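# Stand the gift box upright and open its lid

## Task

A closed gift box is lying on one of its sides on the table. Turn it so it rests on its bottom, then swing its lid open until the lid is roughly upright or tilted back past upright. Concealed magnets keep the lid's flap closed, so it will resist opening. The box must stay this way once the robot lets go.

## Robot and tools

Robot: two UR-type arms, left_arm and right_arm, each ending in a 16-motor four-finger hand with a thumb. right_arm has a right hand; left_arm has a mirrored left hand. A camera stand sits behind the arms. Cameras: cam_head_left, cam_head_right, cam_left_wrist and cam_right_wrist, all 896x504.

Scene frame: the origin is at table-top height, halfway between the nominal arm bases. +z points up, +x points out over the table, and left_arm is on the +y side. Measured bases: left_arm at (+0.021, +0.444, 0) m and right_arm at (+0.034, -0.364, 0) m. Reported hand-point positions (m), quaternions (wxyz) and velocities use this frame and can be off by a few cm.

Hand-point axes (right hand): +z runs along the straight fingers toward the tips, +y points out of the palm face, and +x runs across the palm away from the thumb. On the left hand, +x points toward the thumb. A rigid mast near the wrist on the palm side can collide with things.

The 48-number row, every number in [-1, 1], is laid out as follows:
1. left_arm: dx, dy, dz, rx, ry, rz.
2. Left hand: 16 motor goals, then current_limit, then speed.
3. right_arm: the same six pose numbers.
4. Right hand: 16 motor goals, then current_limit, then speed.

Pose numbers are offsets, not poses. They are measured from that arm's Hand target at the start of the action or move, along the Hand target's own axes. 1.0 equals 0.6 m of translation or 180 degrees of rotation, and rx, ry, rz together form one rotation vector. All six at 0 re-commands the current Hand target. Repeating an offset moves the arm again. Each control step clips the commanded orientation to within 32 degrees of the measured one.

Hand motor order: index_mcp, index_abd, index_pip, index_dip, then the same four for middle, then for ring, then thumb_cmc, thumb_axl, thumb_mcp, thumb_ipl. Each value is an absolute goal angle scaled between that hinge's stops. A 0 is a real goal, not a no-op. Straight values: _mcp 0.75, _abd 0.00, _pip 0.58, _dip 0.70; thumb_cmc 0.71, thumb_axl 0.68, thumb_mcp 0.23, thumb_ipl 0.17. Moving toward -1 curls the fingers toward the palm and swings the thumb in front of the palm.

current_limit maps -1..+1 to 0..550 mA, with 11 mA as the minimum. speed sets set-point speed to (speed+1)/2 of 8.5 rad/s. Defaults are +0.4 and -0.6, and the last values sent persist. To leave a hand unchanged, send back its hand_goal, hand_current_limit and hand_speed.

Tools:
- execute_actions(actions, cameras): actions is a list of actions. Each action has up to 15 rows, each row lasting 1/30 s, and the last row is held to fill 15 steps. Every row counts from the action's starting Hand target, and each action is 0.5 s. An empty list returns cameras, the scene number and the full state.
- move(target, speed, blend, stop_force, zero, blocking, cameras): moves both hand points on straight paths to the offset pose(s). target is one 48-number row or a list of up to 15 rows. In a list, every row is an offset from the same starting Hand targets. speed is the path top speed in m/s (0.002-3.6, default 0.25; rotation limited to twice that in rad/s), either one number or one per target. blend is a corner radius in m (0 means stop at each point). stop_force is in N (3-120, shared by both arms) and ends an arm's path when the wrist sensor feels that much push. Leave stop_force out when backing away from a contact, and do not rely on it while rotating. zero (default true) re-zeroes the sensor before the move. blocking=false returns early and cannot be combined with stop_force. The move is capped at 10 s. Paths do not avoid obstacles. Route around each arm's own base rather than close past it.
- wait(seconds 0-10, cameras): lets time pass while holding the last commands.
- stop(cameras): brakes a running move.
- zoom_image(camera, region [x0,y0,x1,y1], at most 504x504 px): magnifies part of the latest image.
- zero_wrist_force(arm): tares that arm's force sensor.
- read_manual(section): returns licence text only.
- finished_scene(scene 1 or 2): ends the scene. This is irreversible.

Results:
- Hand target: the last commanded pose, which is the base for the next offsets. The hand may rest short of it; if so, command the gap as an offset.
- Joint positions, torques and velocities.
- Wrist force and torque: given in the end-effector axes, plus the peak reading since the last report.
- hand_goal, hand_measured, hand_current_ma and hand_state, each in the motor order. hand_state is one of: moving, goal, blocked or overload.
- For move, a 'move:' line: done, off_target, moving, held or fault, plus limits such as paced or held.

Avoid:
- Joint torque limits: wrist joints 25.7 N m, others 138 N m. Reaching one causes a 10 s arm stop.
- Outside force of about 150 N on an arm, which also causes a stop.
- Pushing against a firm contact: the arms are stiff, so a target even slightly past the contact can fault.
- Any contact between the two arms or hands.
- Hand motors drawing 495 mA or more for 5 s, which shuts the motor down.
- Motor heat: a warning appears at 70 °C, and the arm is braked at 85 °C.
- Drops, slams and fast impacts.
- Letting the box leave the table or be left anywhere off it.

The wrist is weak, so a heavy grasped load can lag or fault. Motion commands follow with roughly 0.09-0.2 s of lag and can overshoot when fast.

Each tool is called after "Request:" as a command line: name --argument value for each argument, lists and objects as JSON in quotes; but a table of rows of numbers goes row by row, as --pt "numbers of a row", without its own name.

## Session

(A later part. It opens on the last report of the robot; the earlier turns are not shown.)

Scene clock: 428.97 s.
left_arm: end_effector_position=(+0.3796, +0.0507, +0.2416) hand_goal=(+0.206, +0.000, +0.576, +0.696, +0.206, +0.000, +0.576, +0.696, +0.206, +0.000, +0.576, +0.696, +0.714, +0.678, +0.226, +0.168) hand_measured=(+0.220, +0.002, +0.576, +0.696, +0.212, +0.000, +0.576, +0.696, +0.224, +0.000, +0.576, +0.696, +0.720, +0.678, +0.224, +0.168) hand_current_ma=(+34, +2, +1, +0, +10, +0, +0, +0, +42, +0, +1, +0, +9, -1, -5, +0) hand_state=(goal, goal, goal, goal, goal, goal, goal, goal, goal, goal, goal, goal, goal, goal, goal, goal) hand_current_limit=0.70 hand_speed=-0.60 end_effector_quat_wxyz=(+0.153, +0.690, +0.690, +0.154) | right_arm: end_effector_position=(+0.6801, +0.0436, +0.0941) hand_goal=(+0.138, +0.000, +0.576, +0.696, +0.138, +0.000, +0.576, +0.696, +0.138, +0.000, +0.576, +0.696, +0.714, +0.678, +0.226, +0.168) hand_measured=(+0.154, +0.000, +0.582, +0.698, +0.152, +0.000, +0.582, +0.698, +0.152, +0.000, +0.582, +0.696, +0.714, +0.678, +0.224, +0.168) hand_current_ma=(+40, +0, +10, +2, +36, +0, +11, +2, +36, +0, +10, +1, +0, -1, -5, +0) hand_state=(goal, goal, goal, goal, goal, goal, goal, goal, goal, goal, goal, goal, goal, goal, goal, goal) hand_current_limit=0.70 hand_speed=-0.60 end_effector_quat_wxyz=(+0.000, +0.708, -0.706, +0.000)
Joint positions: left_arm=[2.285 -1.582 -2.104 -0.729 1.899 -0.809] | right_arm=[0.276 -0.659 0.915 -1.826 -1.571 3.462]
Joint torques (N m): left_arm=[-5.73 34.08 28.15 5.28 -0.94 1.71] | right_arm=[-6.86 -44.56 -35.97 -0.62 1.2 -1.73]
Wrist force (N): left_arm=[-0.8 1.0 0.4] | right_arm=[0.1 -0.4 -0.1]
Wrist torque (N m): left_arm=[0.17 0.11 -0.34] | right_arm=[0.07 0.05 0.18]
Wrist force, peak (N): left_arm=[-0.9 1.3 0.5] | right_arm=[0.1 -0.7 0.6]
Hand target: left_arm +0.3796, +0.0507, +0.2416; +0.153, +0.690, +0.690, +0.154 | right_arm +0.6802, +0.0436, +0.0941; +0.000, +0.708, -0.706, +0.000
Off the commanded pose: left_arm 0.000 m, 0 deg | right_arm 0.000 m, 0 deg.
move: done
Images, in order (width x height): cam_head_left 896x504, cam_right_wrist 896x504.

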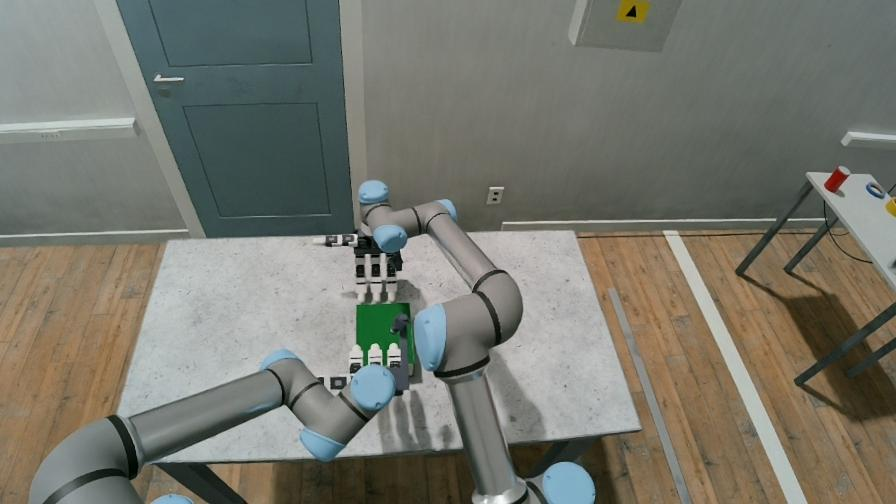

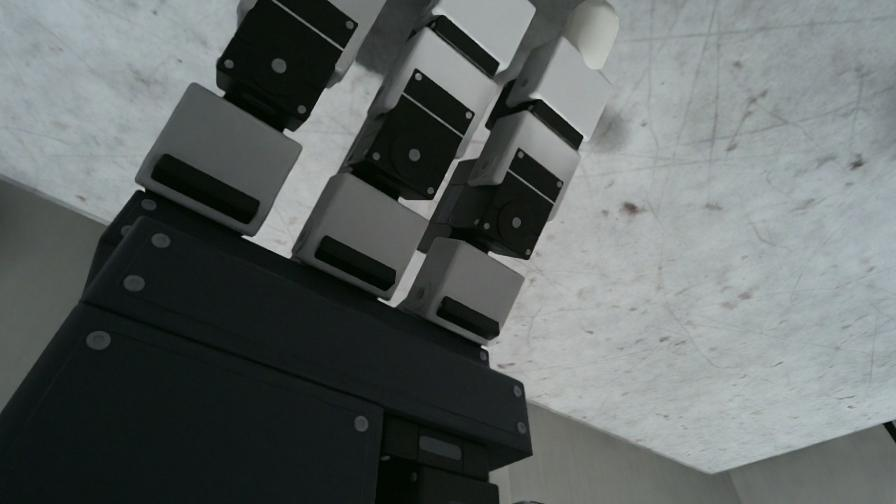

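Request:
move --pt "0.133 0.042 -0.091 0 0 0 0.205 0 0.576 0.696 0.205 0 0.576 0.696 0.205 0 0.576 0.696 0.714 0.678 0.226 0.168 0.7 -0.6 0 -0.02 -0.427 0 0 0 0.137 0 0.576 0.696 0.137 0 0.576 0.696 0.137 0 0.576 0.696 0.714 0.678 0.226 0.168 0.7 -0.6" --pt "0.133 0.042 -0.091 0 0 0 0.205 0 0.576 0.696 0.205 0 0.576 0.696 0.205 0 0.576 0.696 0.714 0.678 0.226 0.168 0.7 -0.6 0.407 0.1 -0.393 0.065 -0.065 -0.243 0.137 0 0.576 0.696 0.137 0 0.576 0.696 0.137 0 0.576 0.696 0.714 0.678 0.226 0.168 0.7 -0.6" --pt "0.283 0.249 0.098 0.109 -0.11 0.491 0.754 0 -0.081 0.044 0.754 0 -0.081 0.044 0.754 0 -0.081 0.044 0.714 0.678 0.226 0.168 0.9 -0.6 0.607 0.308 -0.31 0.131 -0.131 -0.487 0.754 0 0.576 0.696 0.754 0 0.576 0.696 0.754 0 0.576 0.696 0.714 0.678 0.226 0.168 0.6 -0.6" --speed 0.2 --blend '[0.03,0.03,0]' --cameras '["all"]'

Request:
zoom_image --camera "cam_head_left" --region '[300, 260, 480, 420]'

Scene clock: 472.70 s.
left_arm: end_effector_position=(+0.5397, +0.2206, +0.2519) hand_goal=(+0.754, +0.000, -0.080, +0.044, +0.754, +0.000, -0.080, +0.044, +0.754, +0.000, -0.080, +0.044, +0.714, +0.678, +0.226, +0.168) hand_measured=(+0.752, +0.002, -0.074, +0.048, +0.752, +0.000, -0.074, +0.048, +0.752, +0.000, -0.074, +0.048, +0.716, +0.678, +0.224, +0.168) hand_current_ma=(-3, +2, +9, +5, -3, +0, +12, +6, -3, +0, +9, +6, +4, -1, -5, +0) hand_state=(goal, goal, goal, goal, goal, goal, goal, goal, goal, goal, goal, goal, goal, goal, goal, goal) hand_current_limit=0.90 hand_speed=-0.60 end_effector_quat_wxyz=(+0.001, +1.000, +0.001, +0.000) | right_arm: end_effector_position=(+0.4963, -0.3211, +0.2801) hand_goal=(+0.754, +0.000, +0.576, +0.696, +0.754, +0.000, +0.576, +0.696, +0.754, +0.000, +0.576, +0.696, +0.714, +0.678, +0.226, +0.168) hand_measured=(+0.740, +0.000, +0.578, +0.698, +0.740, +0.000, +0.578, +0.698, +0.740, +0.000, +0.578, +0.696, +0.712, +0.678, +0.224, +0.168) hand_current_ma=(-36, +0, +1, +2, -33, +0, +2, +2, -33, +0, +2, +1, -4, -1, -5, +0) hand_state=(goal, goal, goal, goal, goal, goal, goal, goal, goal, goal, goal, goal, goal, goal, goal, goal) hand_current_limit=0.60 hand_speed=-0.60 end_effector_quat_wxyz=(-0.260, +0.966, +0.001, +0.000)
Joint positions: left_arm=[3.132 -1.617 -1.797 -1.298 1.57 1.559] | right_arm=[-0.323 -1.621 1.749 -1.541 -1.068 1.253]
Joint torques (N m): left_arm=[5.59 13.86 30.17 0.59 0.76 1.82] | right_arm=[-6.45 -30.7 -14.57 -0.47 2.89 -1.72]
Wrist force (N): left_arm=[-0.5 1.0 -0.2] | right_arm=[0.3 0.7 -0.8]
Wrist torque (N m): left_arm=[0.16 0.05 -0.24] | right_arm=[0.03 0.01 0.23]
Wrist force, peak (N): left_arm=[-0.4 1.6 -0.1] | right_arm=[0.5 0.8 -1.7]
Hand target: left_arm +0.5397, +0.2206, +0.2519; +0.001, +1.000, +0.001, +0.000 | right_arm +0.4963, -0.3211, +0.2801; -0.260, +0.966, +0.001, +0.000
Off the commanded pose: left_arm 0.000 m, 0 deg | right_arm 0.000 m, 0 deg.
move: done

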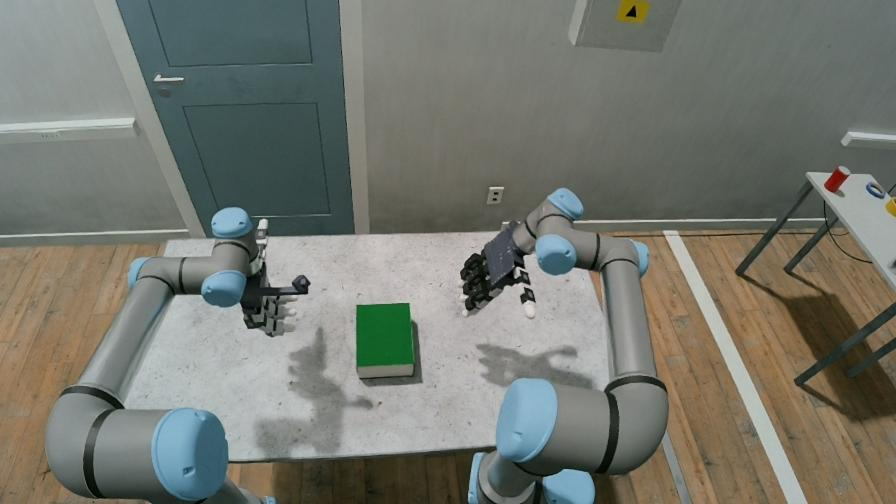

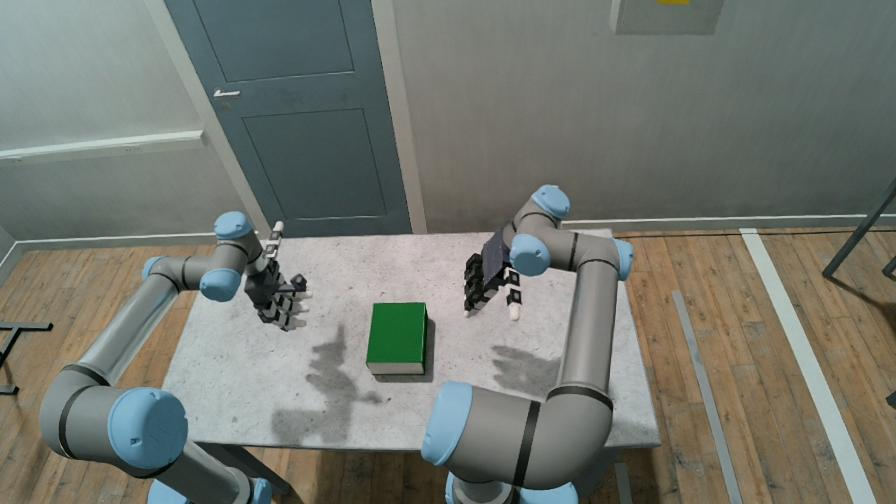

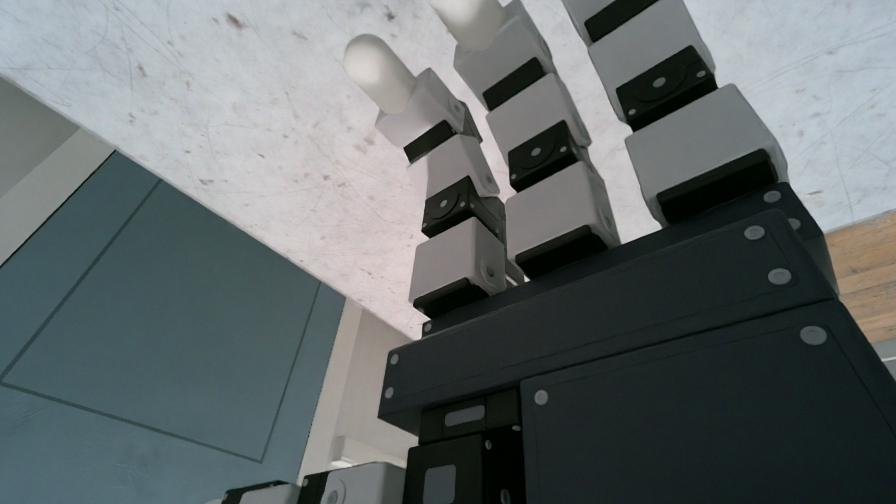

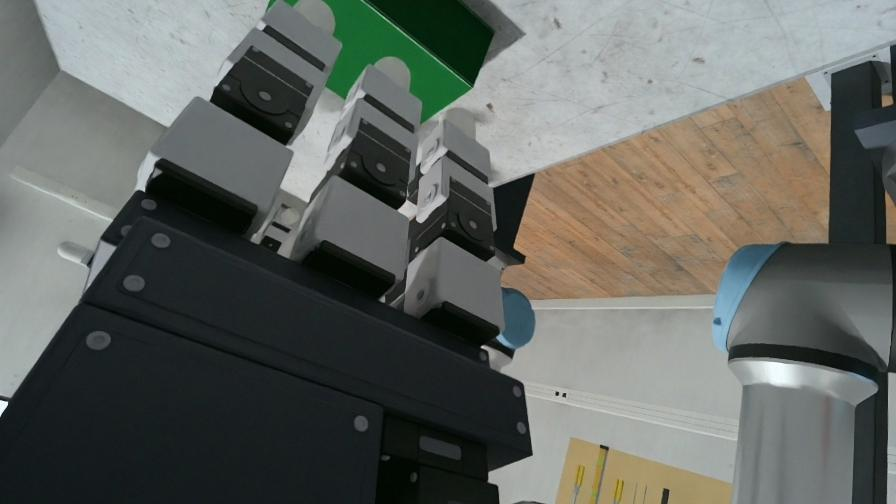

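Scaled by 2.800 from the camera's 896x504 image, which has a finer 1280x720 frame.

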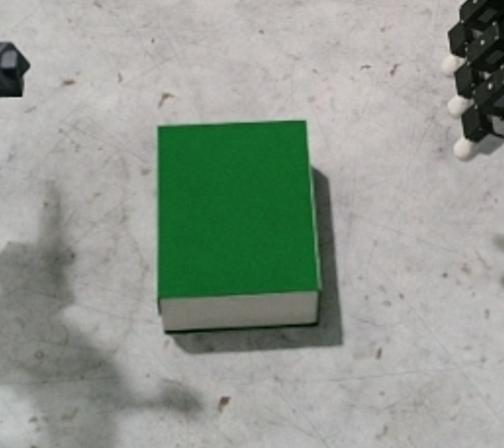

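Request:
move --target '[-0.016,0.084,0.265,0,0,0,0.754,0,-0.081,0.044,0.754,0,-0.081,0.044,0.754,0,-0.081,0.044,0.714,0.678,0.226,0.168,0.9,-0.6,-0.018,-0.001,0.351,0,0,0,0.754,0,0.576,0.696,0.754,0,0.576,0.696,0.754,0,0.576,0.696,0.714,0.678,0.226,0.168,0.6,-0.6]' --speed 0.1

Request:
move --target '[0,0,0,0,0,0,0.754,0,-0.081,0.044,0.754,0,-0.081,0.044,0.754,0,-0.081,0.044,0.714,0.678,0.226,0.168,0.9,-0.6,0,-0.058,0.033,0,0,0,0.754,0,0.576,0.696,0.754,0,0.576,0.696,0.754,0,0.576,0.696,0.714,0.678,0.226,0.168,0.6,-0.6]' --speed 0.015 --stop_force 3 --cameras '["all"]'

Request:
zoom_image --camera "cam_head_left" --region '[280, 260, 500, 420]'

Scene clock: 504.00 s.
left_arm: end_effector_position=(+0.5301, +0.1700, +0.0931) hand_goal=(+0.754, +0.000, -0.080, +0.044, +0.754, +0.000, -0.080, +0.044, +0.754, +0.000, -0.080, +0.044, +0.714, +0.678, +0.226, +0.168) hand_measured=(+0.752, +0.002, -0.074, +0.048, +0.752, +0.000, -0.074, +0.048, +0.752, +0.000, -0.074, +0.048, +0.716, +0.678, +0.224, +0.168) hand_current_ma=(-2, +2, +9, +5, -2, +0, +12, +6, -3, +0, +9, +6, +4, -1, -5, +0) hand_state=(goal, goal, goal, goal, goal, goal, goal, goal, goal, goal, goal, goal, goal, goal, goal, goal) hand_current_limit=0.90 hand_speed=-0.60 end_effector_quat_wxyz=(+0.001, +1.000, +0.001, +0.000) | right_arm: end_effector_position=(+0.4853, -0.2150, +0.0982) hand_goal=(+0.754, +0.000, +0.576, +0.696, +0.754, +0.000, +0.576, +0.696, +0.754, +0.000, +0.576, +0.696, +0.714, +0.678, +0.226, +0.168) hand_measured=(+0.740, +0.000, +0.578, +0.698, +0.740, +0.000, +0.578, +0.698, +0.740, +0.000, +0.578, +0.696, +0.712, +0.678, +0.224, +0.168) hand_current_ma=(-36, +0, +1, +2, -33, +0, +2, +2, -33, +0, +1, +1, -4, -1, -5, +0) hand_state=(goal, goal, goal, goal, goal, goal, goal, goal, goal, goal, goal, goal, goal, goal, goal, goal) hand_current_limit=0.60 hand_speed=-0.60 end_effector_quat_wxyz=(-0.260, +0.966, +0.001, +0.000)
Joint positions: left_arm=[3.03 -1.818 -2.021 -0.873 1.57 1.457] | right_arm=[-0.102 -1.434 2.095 -2.198 -1.047 1.505]
Joint torques (N m): left_arm=[-7.28 19.1 5.75 5.12 -1.2 -1.31] | right_arm=[6.62 -12.7 -10.48 -3.91 -1.72 2.32]
Wrist force (N): left_arm=[-0.1 0.7 -0.2] | right_arm=[0.4 0.6 -1.0]
Wrist torque (N m): left_arm=[0.12 -0.02 -0.03] | right_arm=[0.08 0.02 0.06]
Wrist force, peak (N): left_arm=[-0.4 1.1 -0.1] | right_arm=[0.5 0.8 -1.6]
Hand target: left_arm +0.5301, +0.1700, +0.0930; +0.001, +1.000, +0.001, +0.000 | right_arm +0.4853, -0.2150, +0.0981; -0.260, +0.966, +0.001, +0.000
Off the commanded pose: left_arm 0.000 m, 0 deg | right_arm 0.000 m, 0 deg.
move: done

Scene clock: 507.63 s.
left_arm: end_effector_position=(+0.5301, +0.1700, +0.0930) hand_goal=(+0.754, +0.000, -0.080, +0.044, +0.754, +0.000, -0.080, +0.044, +0.754, +0.000, -0.080, +0.044, +0.714, +0.678, +0.226, +0.168) hand_measured=(+0.752, +0.002, -0.074, +0.048, +0.752, +0.000, -0.074, +0.048, +0.752, +0.000, -0.074, +0.048, +0.716, +0.678, +0.224, +0.168) hand_current_ma=(-2, +2, +9, +5, -2, +0, +12, +6, -3, +0, +9, +6, +4, -1, -5, +0) hand_state=(goal, goal, goal, goal, goal, goal, goal, goal, goal, goal, goal, goal, goal, goal, goal, goal) hand_current_limit=0.90 hand_speed=-0.60 end_effector_quat_wxyz=(+0.001, +1.000, +0.001, +0.000) | right_arm: end_effector_position=(+0.4852, -0.1749, +0.0985) hand_goal=(+0.754, +0.000, +0.576, +0.696, +0.754, +0.000, +0.576, +0.696, +0.754, +0.000, +0.576, +0.696, +0.714, +0.678, +0.226, +0.168) hand_measured=(+0.740, +0.000, +0.576, +0.698, +0.740, +0.000, +0.574, +0.696, +0.740, +0.000, +0.574, +0.696, +0.712, +0.678, +0.224, +0.168) hand_current_ma=(-36, +0, -1, +2, -33, +0, -3, +1, -33, +0, -2, +1, -4, -1, -5, +0) hand_state=(goal, goal, goal, goal, goal, goal, goal, goal, goal, goal, goal, goal, goal, goal, goal, goal) hand_current_limit=0.60 hand_speed=-0.60 end_effector_quat_wxyz=(-0.260, +0.966, +0.001, +0.000)
Joint positions: left_arm=[3.03 -1.818 -2.021 -0.873 1.57 1.457] | right_arm=[-0.017 -1.404 2.073 -2.256 -1.046 1.603]
Joint torques (N m): left_arm=[-5.63 19.36 6.91 4.86 -1.26 -1.23] | right_arm=[7.27 -13.27 -31.84 -4.16 -1.53 2.2]
Wrist force (N): left_arm=[-0.1 0.7 -0.3] | right_arm=[0.2 0.7 -1.0]
Wrist torque (N m): left_arm=[0.13 -0.03 -0.02] | right_arm=[-0.01 0.02 0.09]
Wrist force, peak (N): left_arm=[-0.3 0.9 -0.4] | right_arm=[0.5 1.3 -2.1]
Hand target: left_arm +0.5301, +0.1700, +0.0930; +0.001, +1.000, +0.001, +0.000 | right_arm +0.4852, -0.1749, +0.0985; -0.260, +0.966, +0.001, +0.000
Off the commanded pose: left_arm 0.000 m, 0 deg | right_arm 0.000 m, 0 deg.
move: done

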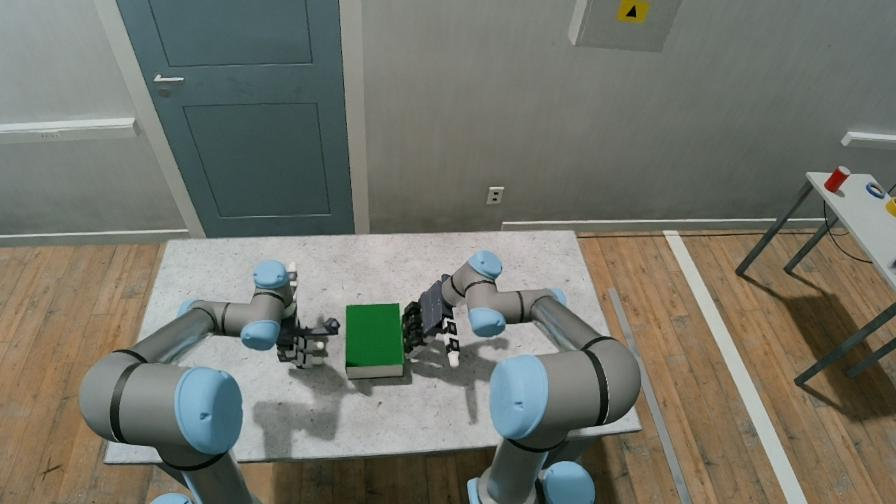

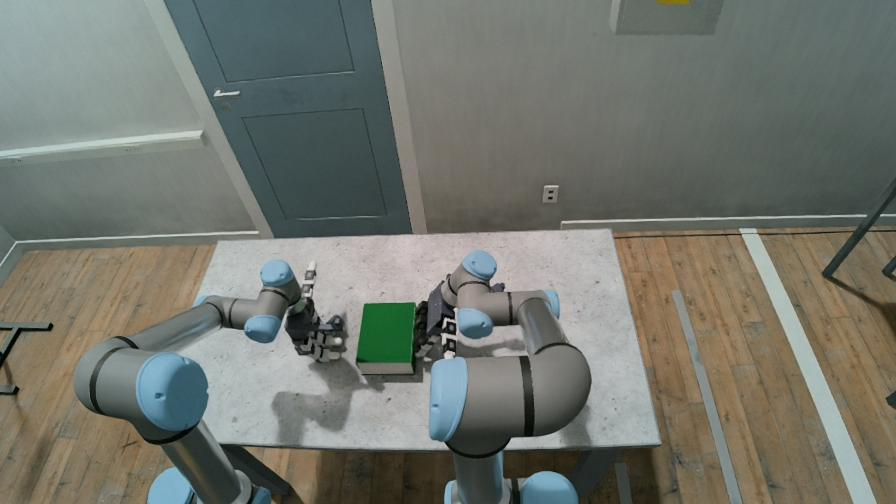

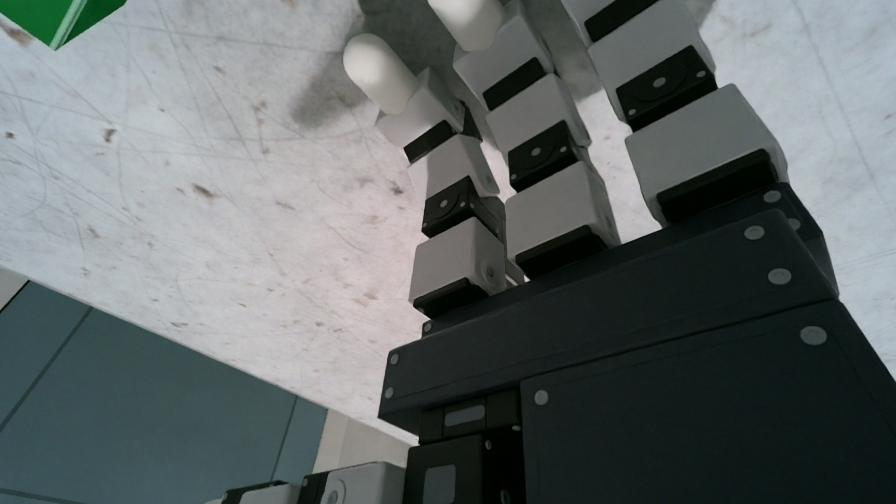

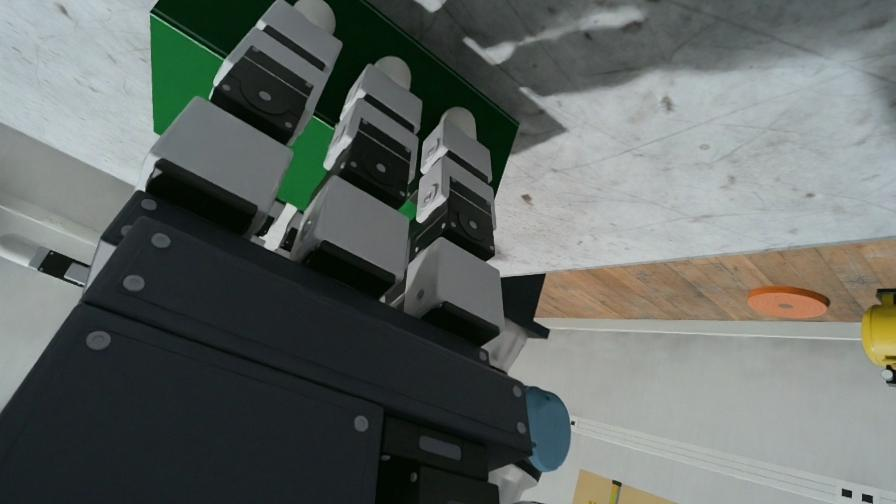

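Scaled by 2.291 from the camera's 896x504 image, which has a finer 1280x720 frame.

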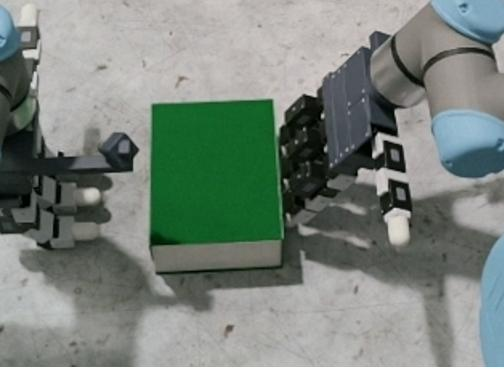

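Request:
move --target '[0,0.117,0.003,0,0,0,0.754,0,-0.081,0.044,0.754,0,-0.081,0.044,0.754,0,-0.081,0.044,0.714,0.678,0.226,0.168,0.9,-0.6,0,0,0,0,0,0,0.754,0,0.576,0.696,0.754,0,0.576,0.696,0.754,0,0.576,0.696,0.714,0.678,0.226,0.168,0.6,-0.6]' --speed 0.015 --stop_force 4 --cameras '["cam_head_left","cam_left_wrist"]'

Request:
zoom_image --camera "cam_head_left" --region '[280, 260, 500, 420]'

Scene clock: 524.63 s.
left_arm: end_effector_position=(+0.5302, +0.1053, +0.0914) hand_goal=(+0.754, +0.000, -0.080, +0.044, +0.754, +0.000, -0.080, +0.044, +0.754, +0.000, -0.080, +0.044, +0.714, +0.678, +0.226, +0.168) hand_measured=(+0.760, +0.002, -0.080, +0.042, +0.760, +0.000, -0.078, +0.042, +0.758, +0.000, -0.078, +0.042, +0.716, +0.678, +0.224, +0.168) hand_current_ma=(+12, +2, +1, -3, +10, +0, +3, -3, +9, +0, +1, -3, +4, -1, -5, +0) hand_state=(goal, goal, goal, goal, goal, goal, goal, goal, goal, goal, goal, goal, goal, goal, goal, goal) hand_current_limit=0.90 hand_speed=-0.60 end_effector_quat_wxyz=(+0.001, +1.000, +0.001, +0.000) | right_arm: end_effector_position=(+0.4853, -0.1749, +0.0985) hand_goal=(+0.754, +0.000, +0.576, +0.696, +0.754, +0.000, +0.576, +0.696, +0.754, +0.000, +0.576, +0.696, +0.714, +0.678, +0.226, +0.168) hand_measured=(+0.740, +0.000, +0.572, +0.696, +0.740, +0.000, +0.572, +0.696, +0.740, +0.000, +0.572, +0.696, +0.712, +0.678, +0.224, +0.168) hand_current_ma=(-36, +0, -5, +1, -33, +0, -7, +0, -33, +0, -6, +0, -4, -1, -5, +0) hand_state=(goal, goal, goal, goal, goal, goal, goal, goal, goal, goal, goal, goal, goal, goal, goal, goal) hand_current_limit=0.60 hand_speed=-0.60 end_effector_quat_wxyz=(-0.260, +0.966, +0.001, +0.000)
Joint positions: left_arm=[2.907 -1.876 -1.947 -0.889 1.57 1.334] | right_arm=[-0.017 -1.404 2.073 -2.256 -1.046 1.603]
Joint torques (N m): left_arm=[6.91 48 6.13 4.99 -1.81 1.82] | right_arm=[6.67 -14.44 -25.5 -2.35 0.41 2.17]
Wrist force (N): left_arm=[-0.3 0.8 -0.4] | right_arm=[0.3 1.3 -2.4]
Wrist torque (N m): left_arm=[0.19 -0.03 -0.24] | right_arm=[0.16 0.04 0.10]
Wrist force, peak (N): left_arm=[-0.4 -4.3 -2.9] | right_arm=[0.1 1.7 -4.8]
Hand target: left_arm +0.5302, +0.1053, +0.0914; +0.001, +1.000, +0.001, +0.000 (not the last commanded pose) | right_arm +0.4852, -0.1749, +0.0985; -0.260, +0.966, +0.001, +0.000
Off the commanded pose: left_arm 0.006 m, 0 deg | right_arm 0.000 m, 0 deg.
move: contact (left_arm)
Images, in order (width x height): cam_head_left 896x504, cam_left_wrist 896x504.

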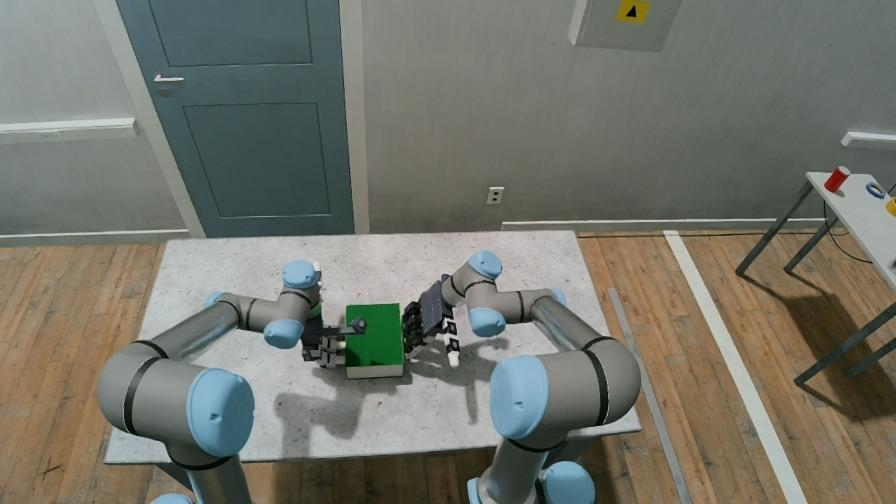

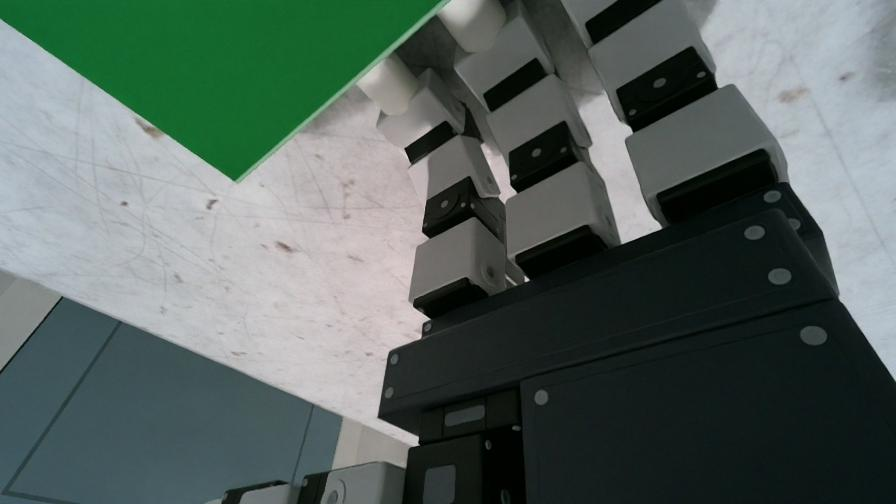

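Scaled by 2.291 from the camera's 896x504 image, which has a finer 1280x720 frame.

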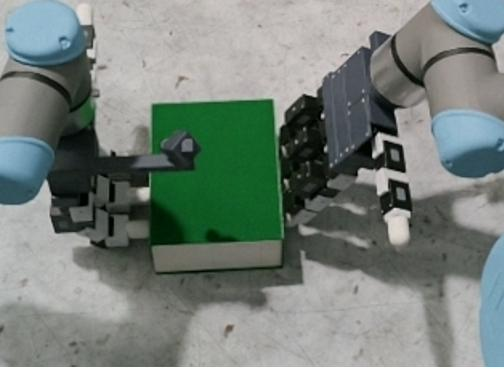

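Request:
move --pt "0 0.018 0 0 0 0 0.754 0 -0.081 0.044 0.754 0 -0.081 0.044 0.754 0 -0.081 0.044 0.714 0.678 0.226 0.168 0.9 -0.6 0 0 0 0 0 0 0.754 0 0.576 0.696 0.754 0 0.576 0.696 0.754 0 0.576 0.696 0.714 0.678 0.226 0.168 0.6 -0.6" --pt "0 0.018 -0.145 0 0 0 0.754 0 -0.081 0.044 0.754 0 -0.081 0.044 0.754 0 -0.081 0.044 0.714 0.678 0.226 0.168 0.9 -0.6 0 0 0 0 0 0 0.754 0 0.576 0.696 0.754 0 0.576 0.696 0.754 0 0.576 0.696 0.714 0.678 0.226 0.168 0.6 -0.6" --speed 0.02 --cameras '["cam_head_left","cam_left_wrist"]'

Request:
zoom_image --camera "cam_head_left" --region '[280, 260, 500, 420]'

Scene clock: 541.23 s.
left_arm: end_effector_position=(+0.5302, +0.0946, +0.1783) hand_goal=(+0.754, +0.000, -0.080, +0.044, +0.754, +0.000, -0.080, +0.044, +0.754, +0.000, -0.080, +0.044, +0.714, +0.678, +0.226, +0.168) hand_measured=(+0.806, +0.002, -0.054, +0.054, +0.804, +0.000, -0.052, +0.052, +0.806, +0.000, -0.056, +0.054, +0.716, +0.678, +0.224, +0.168) hand_current_ma=(+171, +3, +65, +19, +164, +1, +74, +16, +166, +1, +59, +22, +4, -1, -5, +0) hand_state=(blocked, goal, blocked, goal, blocked, goal, blocked, goal, blocked, goal, blocked, goal, goal, goal, goal, goal) hand_current_limit=0.90 hand_speed=-0.60 end_effector_quat_wxyz=(+0.001, +1.000, +0.001, +0.000) | right_arm: end_effector_position=(+0.4852, -0.1749, +0.0985) hand_goal=(+0.754, +0.000, +0.576, +0.696, +0.754, +0.000, +0.576, +0.696, +0.754, +0.000, +0.576, +0.696, +0.714, +0.678, +0.226, +0.168) hand_measured=(+0.694, +0.000, +0.556, +0.692, +0.694, +0.000, +0.552, +0.692, +0.694, +0.000, +0.554, +0.692, +0.712, +0.678, +0.224, +0.168) hand_current_ma=(-218, +0, -53, -6, -212, +0, -62, -6, -214, +0, -60, -6, -4, -1, -5, +0) hand_state=(blocked, goal, blocked, goal, blocked, goal, blocked, goal, blocked, goal, blocked, goal, goal, goal, goal, goal) hand_current_limit=0.60 hand_speed=-0.60 end_effector_quat_wxyz=(-0.260, +0.966, +0.001, +0.000)
Joint positions: left_arm=[2.888 -1.771 -1.822 -1.119 1.57 1.315] | right_arm=[-0.017 -1.404 2.073 -2.256 -1.046 1.603]
Joint torques (N m): left_arm=[5.55 47.18 30.78 0.88 -0.46 1.92] | right_arm=[6.76 -14.6 -11.17 -1.09 3 2.15]
Wrist force (N): left_arm=[-0.5 -4.7 -0.3] | right_arm=[0.1 4.8 -1.6]
Wrist torque (N m): left_arm=[0.34 0.04 0.01] | right_arm=[-0.24 0.06 0.19]
Wrist force, peak (N): left_arm=[-0.5 -19.8 -10.6] | right_arm=[0.3 7.9 -13.6]
Hand target: left_arm +0.5302, +0.0947, +0.1784; +0.001, +1.000, +0.001, +0.000 | right_arm +0.4852, -0.1749, +0.0985; -0.260, +0.966, +0.001, +0.000
Off the commanded pose: left_arm 0.000 m, 0 deg | right_arm 0.000 m, 0 deg.
move: done
Images, in order (width x height): cam_head_left 896x504, cam_left_wrist 896x504.

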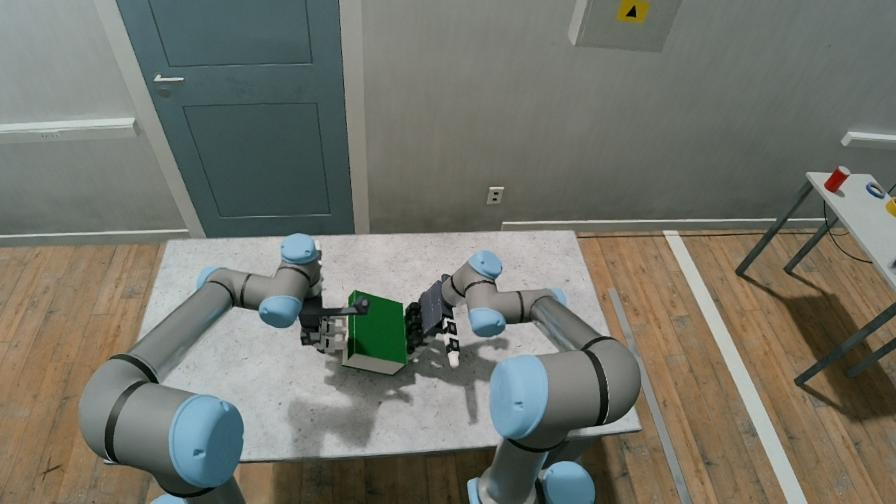

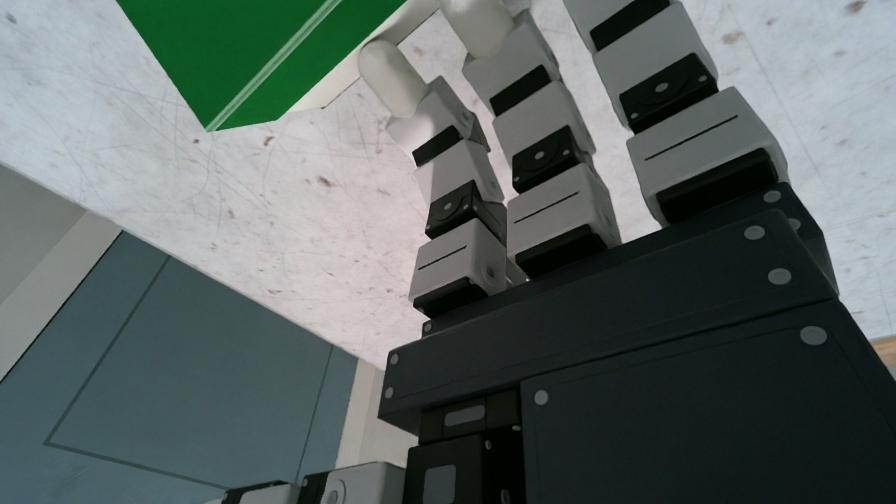

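Scaled by 2.291 from the camera's 896x504 image, which has a finer 1280x720 frame.

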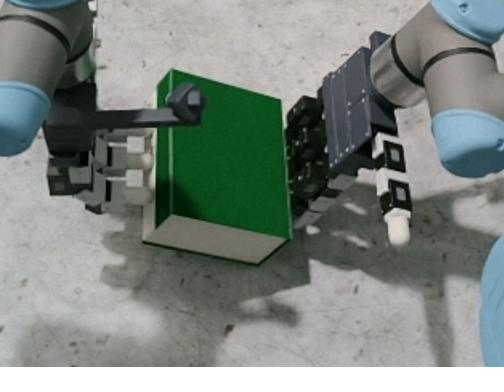

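Request:
zoom_image --camera "cam_left_wrist" --region '[180, 0, 520, 200]'

Request:
zoom_image --camera "cam_head_left" --region '[320, 280, 420, 385]'

Scaled by 1.482 from the camera's 896x504 image, which has a finer 1280x720 frame.

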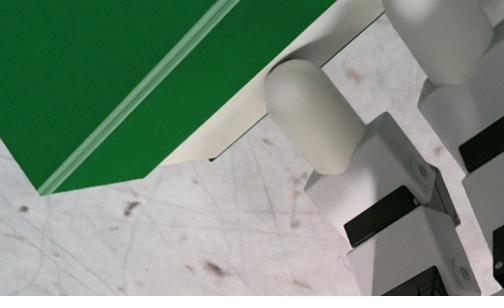

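Scaled by 4.800 from the camera's 896x504 image, which has a finer 1280x720 frame.

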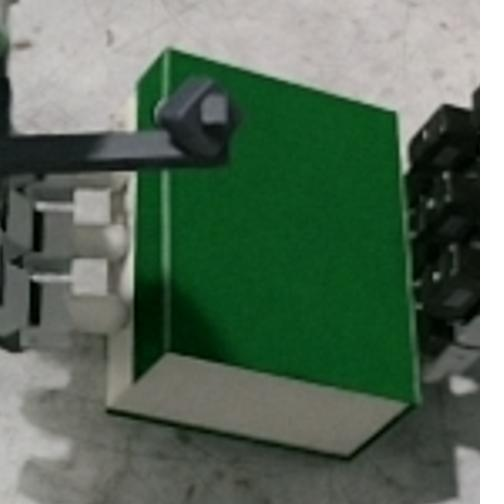

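Request:
move --pt "0 0 0.143 0 0 0 0.754 0 -0.081 0.044 0.754 0 -0.081 0.044 0.754 0 -0.081 0.044 0.714 0.678 0.226 0.168 0.9 -0.6 0 0 0 0 0 0 0.754 0 0.576 0.696 0.754 0 0.576 0.696 0.754 0 0.576 0.696 0.714 0.678 0.226 0.168 0.6 -0.6" --pt "0 -0.03 0.143 0 0 0 0.754 0 -0.081 0.044 0.754 0 -0.081 0.044 0.754 0 -0.081 0.044 0.714 0.678 0.226 0.168 0.9 -0.6 0 0 0 0 0 0 0.754 0 0.576 0.696 0.754 0 0.576 0.696 0.754 0 0.576 0.696 0.714 0.678 0.226 0.168 0.6 -0.6" --speed 0.02 --cameras '["cam_head_left","cam_left_wrist"]'

Request:
zoom_image --camera "cam_head_left" --region '[320, 280, 420, 385]'

Request:
zoom_image --camera "cam_left_wrist" --region '[180, 0, 520, 200]'

Scene clock: 617.13 s.
left_arm: end_effector_position=(+0.5302, +0.1124, +0.0926) hand_goal=(+0.754, +0.000, -0.080, +0.044, +0.754, +0.000, -0.080, +0.044, +0.754, +0.000, -0.080, +0.044, +0.714, +0.678, +0.226, +0.168) hand_measured=(+0.758, +0.002, -0.078, +0.042, +0.758, +0.000, -0.078, +0.042, +0.758, +0.000, -0.078, +0.042, +0.716, +0.678, +0.224, +0.168) hand_current_ma=(+6, +3, +2, -1, +6, +1, +3, -1, +7, +1, +1, -2, +4, -1, -5, +0) hand_state=(goal, goal, goal, goal, goal, goal, goal, goal, goal, goal, goal, goal, goal, goal, goal, goal) hand_current_limit=0.90 hand_speed=-0.60 end_effector_quat_wxyz=(+0.001, +1.000, +0.001, +0.000) | right_arm: end_effector_position=(+0.4852, -0.1749, +0.0985) hand_goal=(+0.754, +0.000, +0.576, +0.696, +0.754, +0.000, +0.576, +0.696, +0.754, +0.000, +0.576, +0.696, +0.714, +0.678, +0.226, +0.168) hand_measured=(+0.730, +0.000, +0.566, +0.690, +0.732, +0.000, +0.564, +0.690, +0.732, +0.000, +0.566, +0.688, +0.712, +0.678, +0.224, +0.168) hand_current_ma=(-68, +0, -21, -13, -64, +0, -25, -14, -65, +0, -24, -15, -4, -1, -5, +0) hand_state=(blocked, goal, goal, goal, blocked, goal, goal, goal, blocked, goal, goal, goal, goal, goal, goal, goal) hand_current_limit=0.60 hand_speed=-0.60 end_effector_quat_wxyz=(-0.260, +0.966, +0.001, +0.000)
Joint positions: left_arm=[2.92 -1.868 -1.955 -0.89 1.57 1.347] | right_arm=[-0.017 -1.404 2.073 -2.256 -1.046 1.603]
Joint torques (N m): left_arm=[6.25 47.78 6.37 5.02 0.99 1.82] | right_arm=[6.62 -14.7 -16.43 -1.07 3.08 2.02]
Wrist force (N): left_arm=[-0.9 0.6 -0.5] | right_arm=[0.6 0.2 -0.9]
Wrist torque (N m): left_arm=[0.15 0.06 -0.29] | right_arm=[-0.07 -0.01 0.10]
Wrist force, peak (N): left_arm=[-1.6 -13.6 -7.3] | right_arm=[0.2 11.7 -5.9]
Hand target: left_arm +0.5302, +0.1125, +0.0926; +0.001, +1.000, +0.001, +0.000 | right_arm +0.4852, -0.1749, +0.0985; -0.260, +0.966, +0.001, +0.000
Off the commanded pose: left_arm 0.000 m, 0 deg | right_arm 0.000 m, 0 deg.
move: done
Images, in order (width x height): cam_head_left 896x504, cam_left_wrist 896x504.

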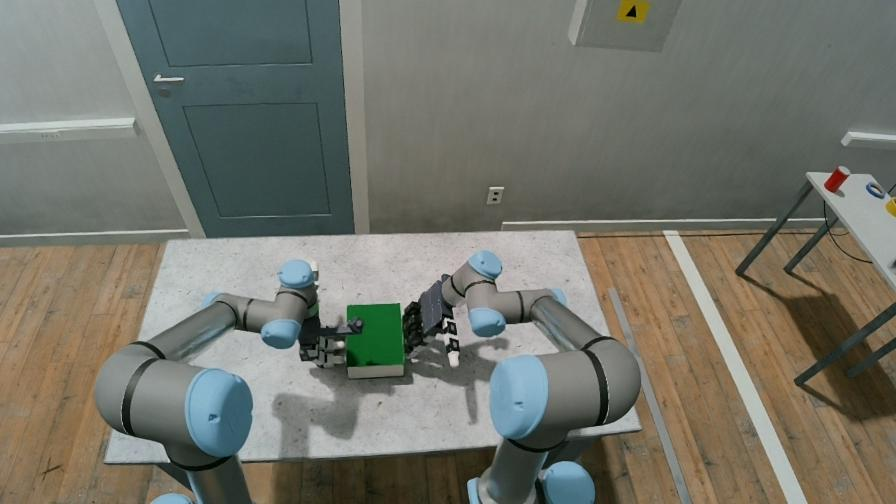

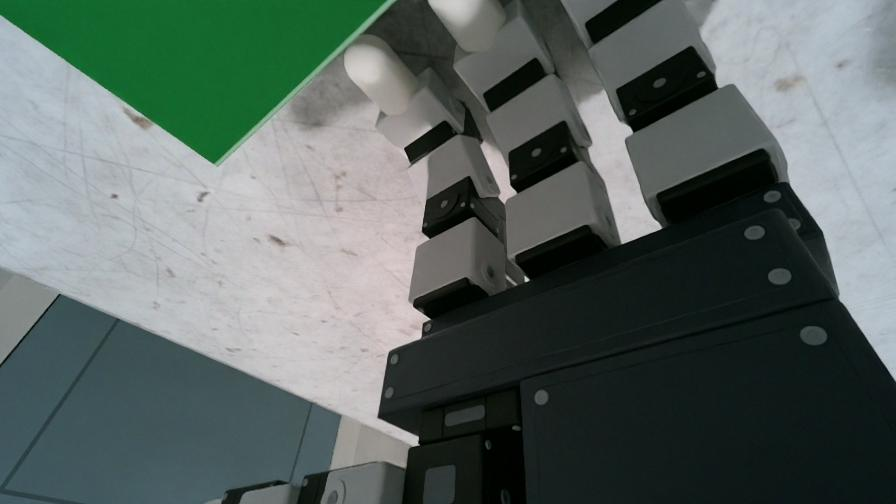

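Scaled by 4.800 from the camera's 896x504 image, which has a finer 1280x720 frame.

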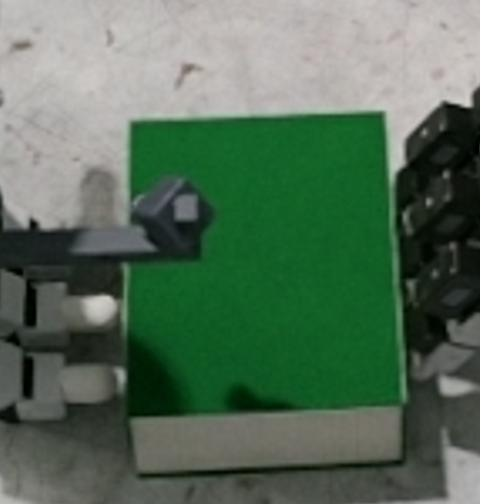

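Scaled by 1.482 from the camera's 896x504 image, which has a finer 1280x720 frame.

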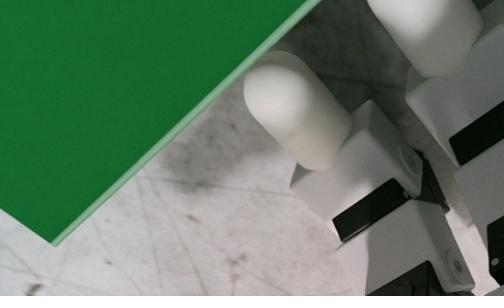

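Request:
move --pt "0 0.0145 0 0 0 0 0.754 0 -0.081 0.044 0.754 0 -0.081 0.044 0.754 0 -0.081 0.044 0.714 0.678 0.226 0.168 0.9 -0.6 0 0 0 0 0 0 0.754 0 0.576 0.696 0.754 0 0.576 0.696 0.754 0 0.576 0.696 0.714 0.678 0.226 0.168 0.6 -0.6" --pt "0 0.0145 -0.06 0 0 0 0.754 0 -0.081 0.044 0.754 0 -0.081 0.044 0.754 0 -0.081 0.044 0.714 0.678 0.226 0.168 0.9 -0.6 0 0 0 0 0 0 0.754 0 0.576 0.696 0.754 0 0.576 0.696 0.754 0 0.576 0.696 0.714 0.678 0.226 0.168 0.6 -0.6" --speed 0.015 --cameras '["cam_head_left","cam_left_wrist"]'

Request:
zoom_image --camera "cam_head_left" --region '[320, 280, 420, 385]'

Request:
zoom_image --camera "cam_left_wrist" --region '[180, 0, 520, 200]'

Scene clock: 633.20 s.
left_arm: end_effector_position=(+0.5302, +0.1039, +0.1285) hand_goal=(+0.754, +0.000, -0.080, +0.044, +0.754, +0.000, -0.080, +0.044, +0.754, +0.000, -0.080, +0.044, +0.714, +0.678, +0.226, +0.168) hand_measured=(+0.780, +0.002, -0.068, +0.046, +0.778, +0.000, -0.068, +0.046, +0.780, +0.000, -0.070, +0.046, +0.716, +0.678, +0.224, +0.168) hand_current_ma=(+68, +3, +24, +2, +65, +1, +27, +1, +69, +1, +21, +2, +4, -1, -5, +0) hand_state=(blocked, goal, goal, goal, blocked, goal, goal, goal, blocked, goal, goal, goal, goal, goal, goal, goal) hand_current_limit=0.90 hand_speed=-0.60 end_effector_quat_wxyz=(+0.001, +1.000, +0.001, +0.000) | right_arm: end_effector_position=(+0.4852, -0.1749, +0.0985) hand_goal=(+0.754, +0.000, +0.576, +0.696, +0.754, +0.000, +0.576, +0.696, +0.754, +0.000, +0.576, +0.696, +0.714, +0.678, +0.226, +0.168) hand_measured=(+0.728, +0.000, +0.566, +0.692, +0.728, +0.000, +0.564, +0.692, +0.728, +0.000, +0.566, +0.692, +0.712, +0.678, +0.224, +0.168) hand_current_ma=(-75, +0, -19, -6, -73, +0, -25, -6, -75, +0, -24, -6, -4, -1, -5, +0) hand_state=(blocked, goal, goal, goal, blocked, goal, goal, goal, blocked, goal, goal, goal, goal, goal, goal, goal) hand_current_limit=0.60 hand_speed=-0.60 end_effector_quat_wxyz=(-0.260, +0.966, +0.001, +0.000)
Joint positions: left_arm=[2.905 -1.822 -1.903 -0.987 1.57 1.331] | right_arm=[-0.017 -1.404 2.073 -2.256 -1.046 1.603]
Joint torques (N m): left_arm=[4.5 47.61 29.84 1.27 -2.41 1.66] | right_arm=[6.02 -14.43 -20.59 -1.12 2.95 1.97]
Wrist force (N): left_arm=[-0.6 -4.6 0.6] | right_arm=[0.5 4.4 -2.9]
Wrist torque (N m): left_arm=[0.38 0.06 0.03] | right_arm=[-0.10 0.02 0.20]
Wrist force, peak (N): left_arm=[-0.5 -4.8 0.8] | right_arm=[0.7 4.5 -2.8]
Hand target: left_arm +0.5302, +0.1039, +0.1286; +0.001, +1.000, +0.001, +0.000 | right_arm +0.4852, -0.1749, +0.0985; -0.260, +0.966, +0.001, +0.000
Off the commanded pose: left_arm 0.000 m, 0 deg | right_arm 0.000 m, 0 deg.
move: done
Images, in order (width x height): cam_head_left 896x504, cam_left_wrist 896x504.

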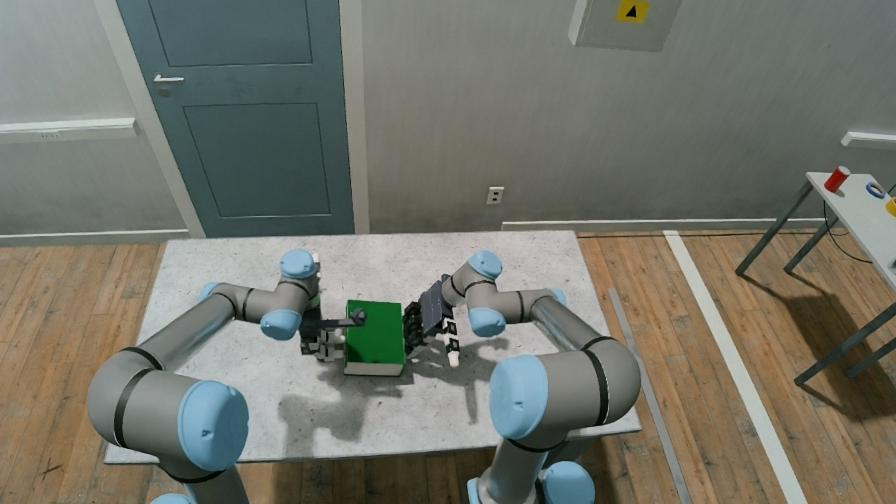

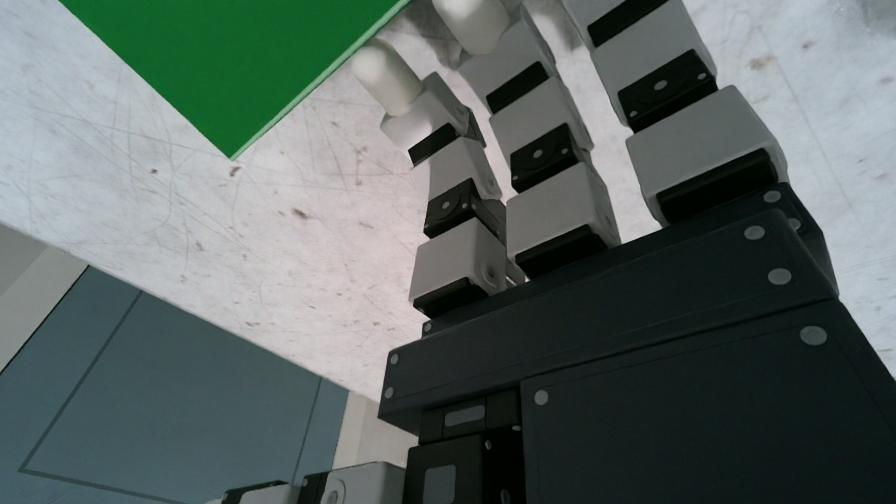

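Scaled by 4.800 from the camera's 896x504 image, which has a finer 1280x720 frame.

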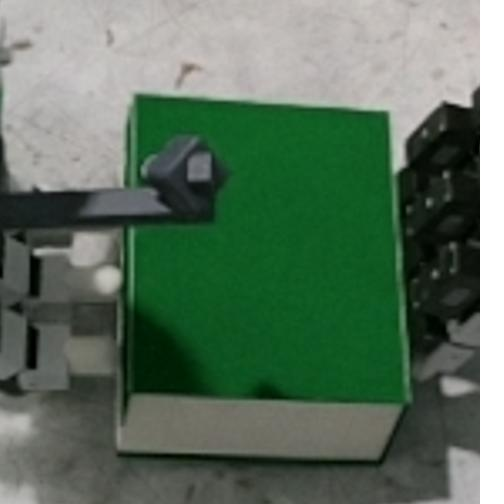

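Scaled by 1.482 from the camera's 896x504 image, which has a finer 1280x720 frame.

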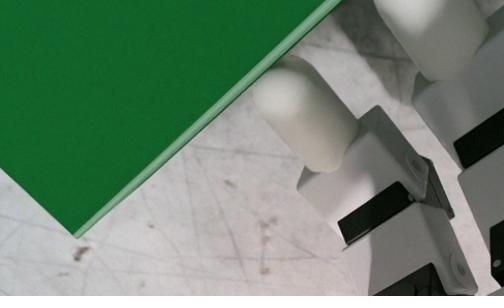

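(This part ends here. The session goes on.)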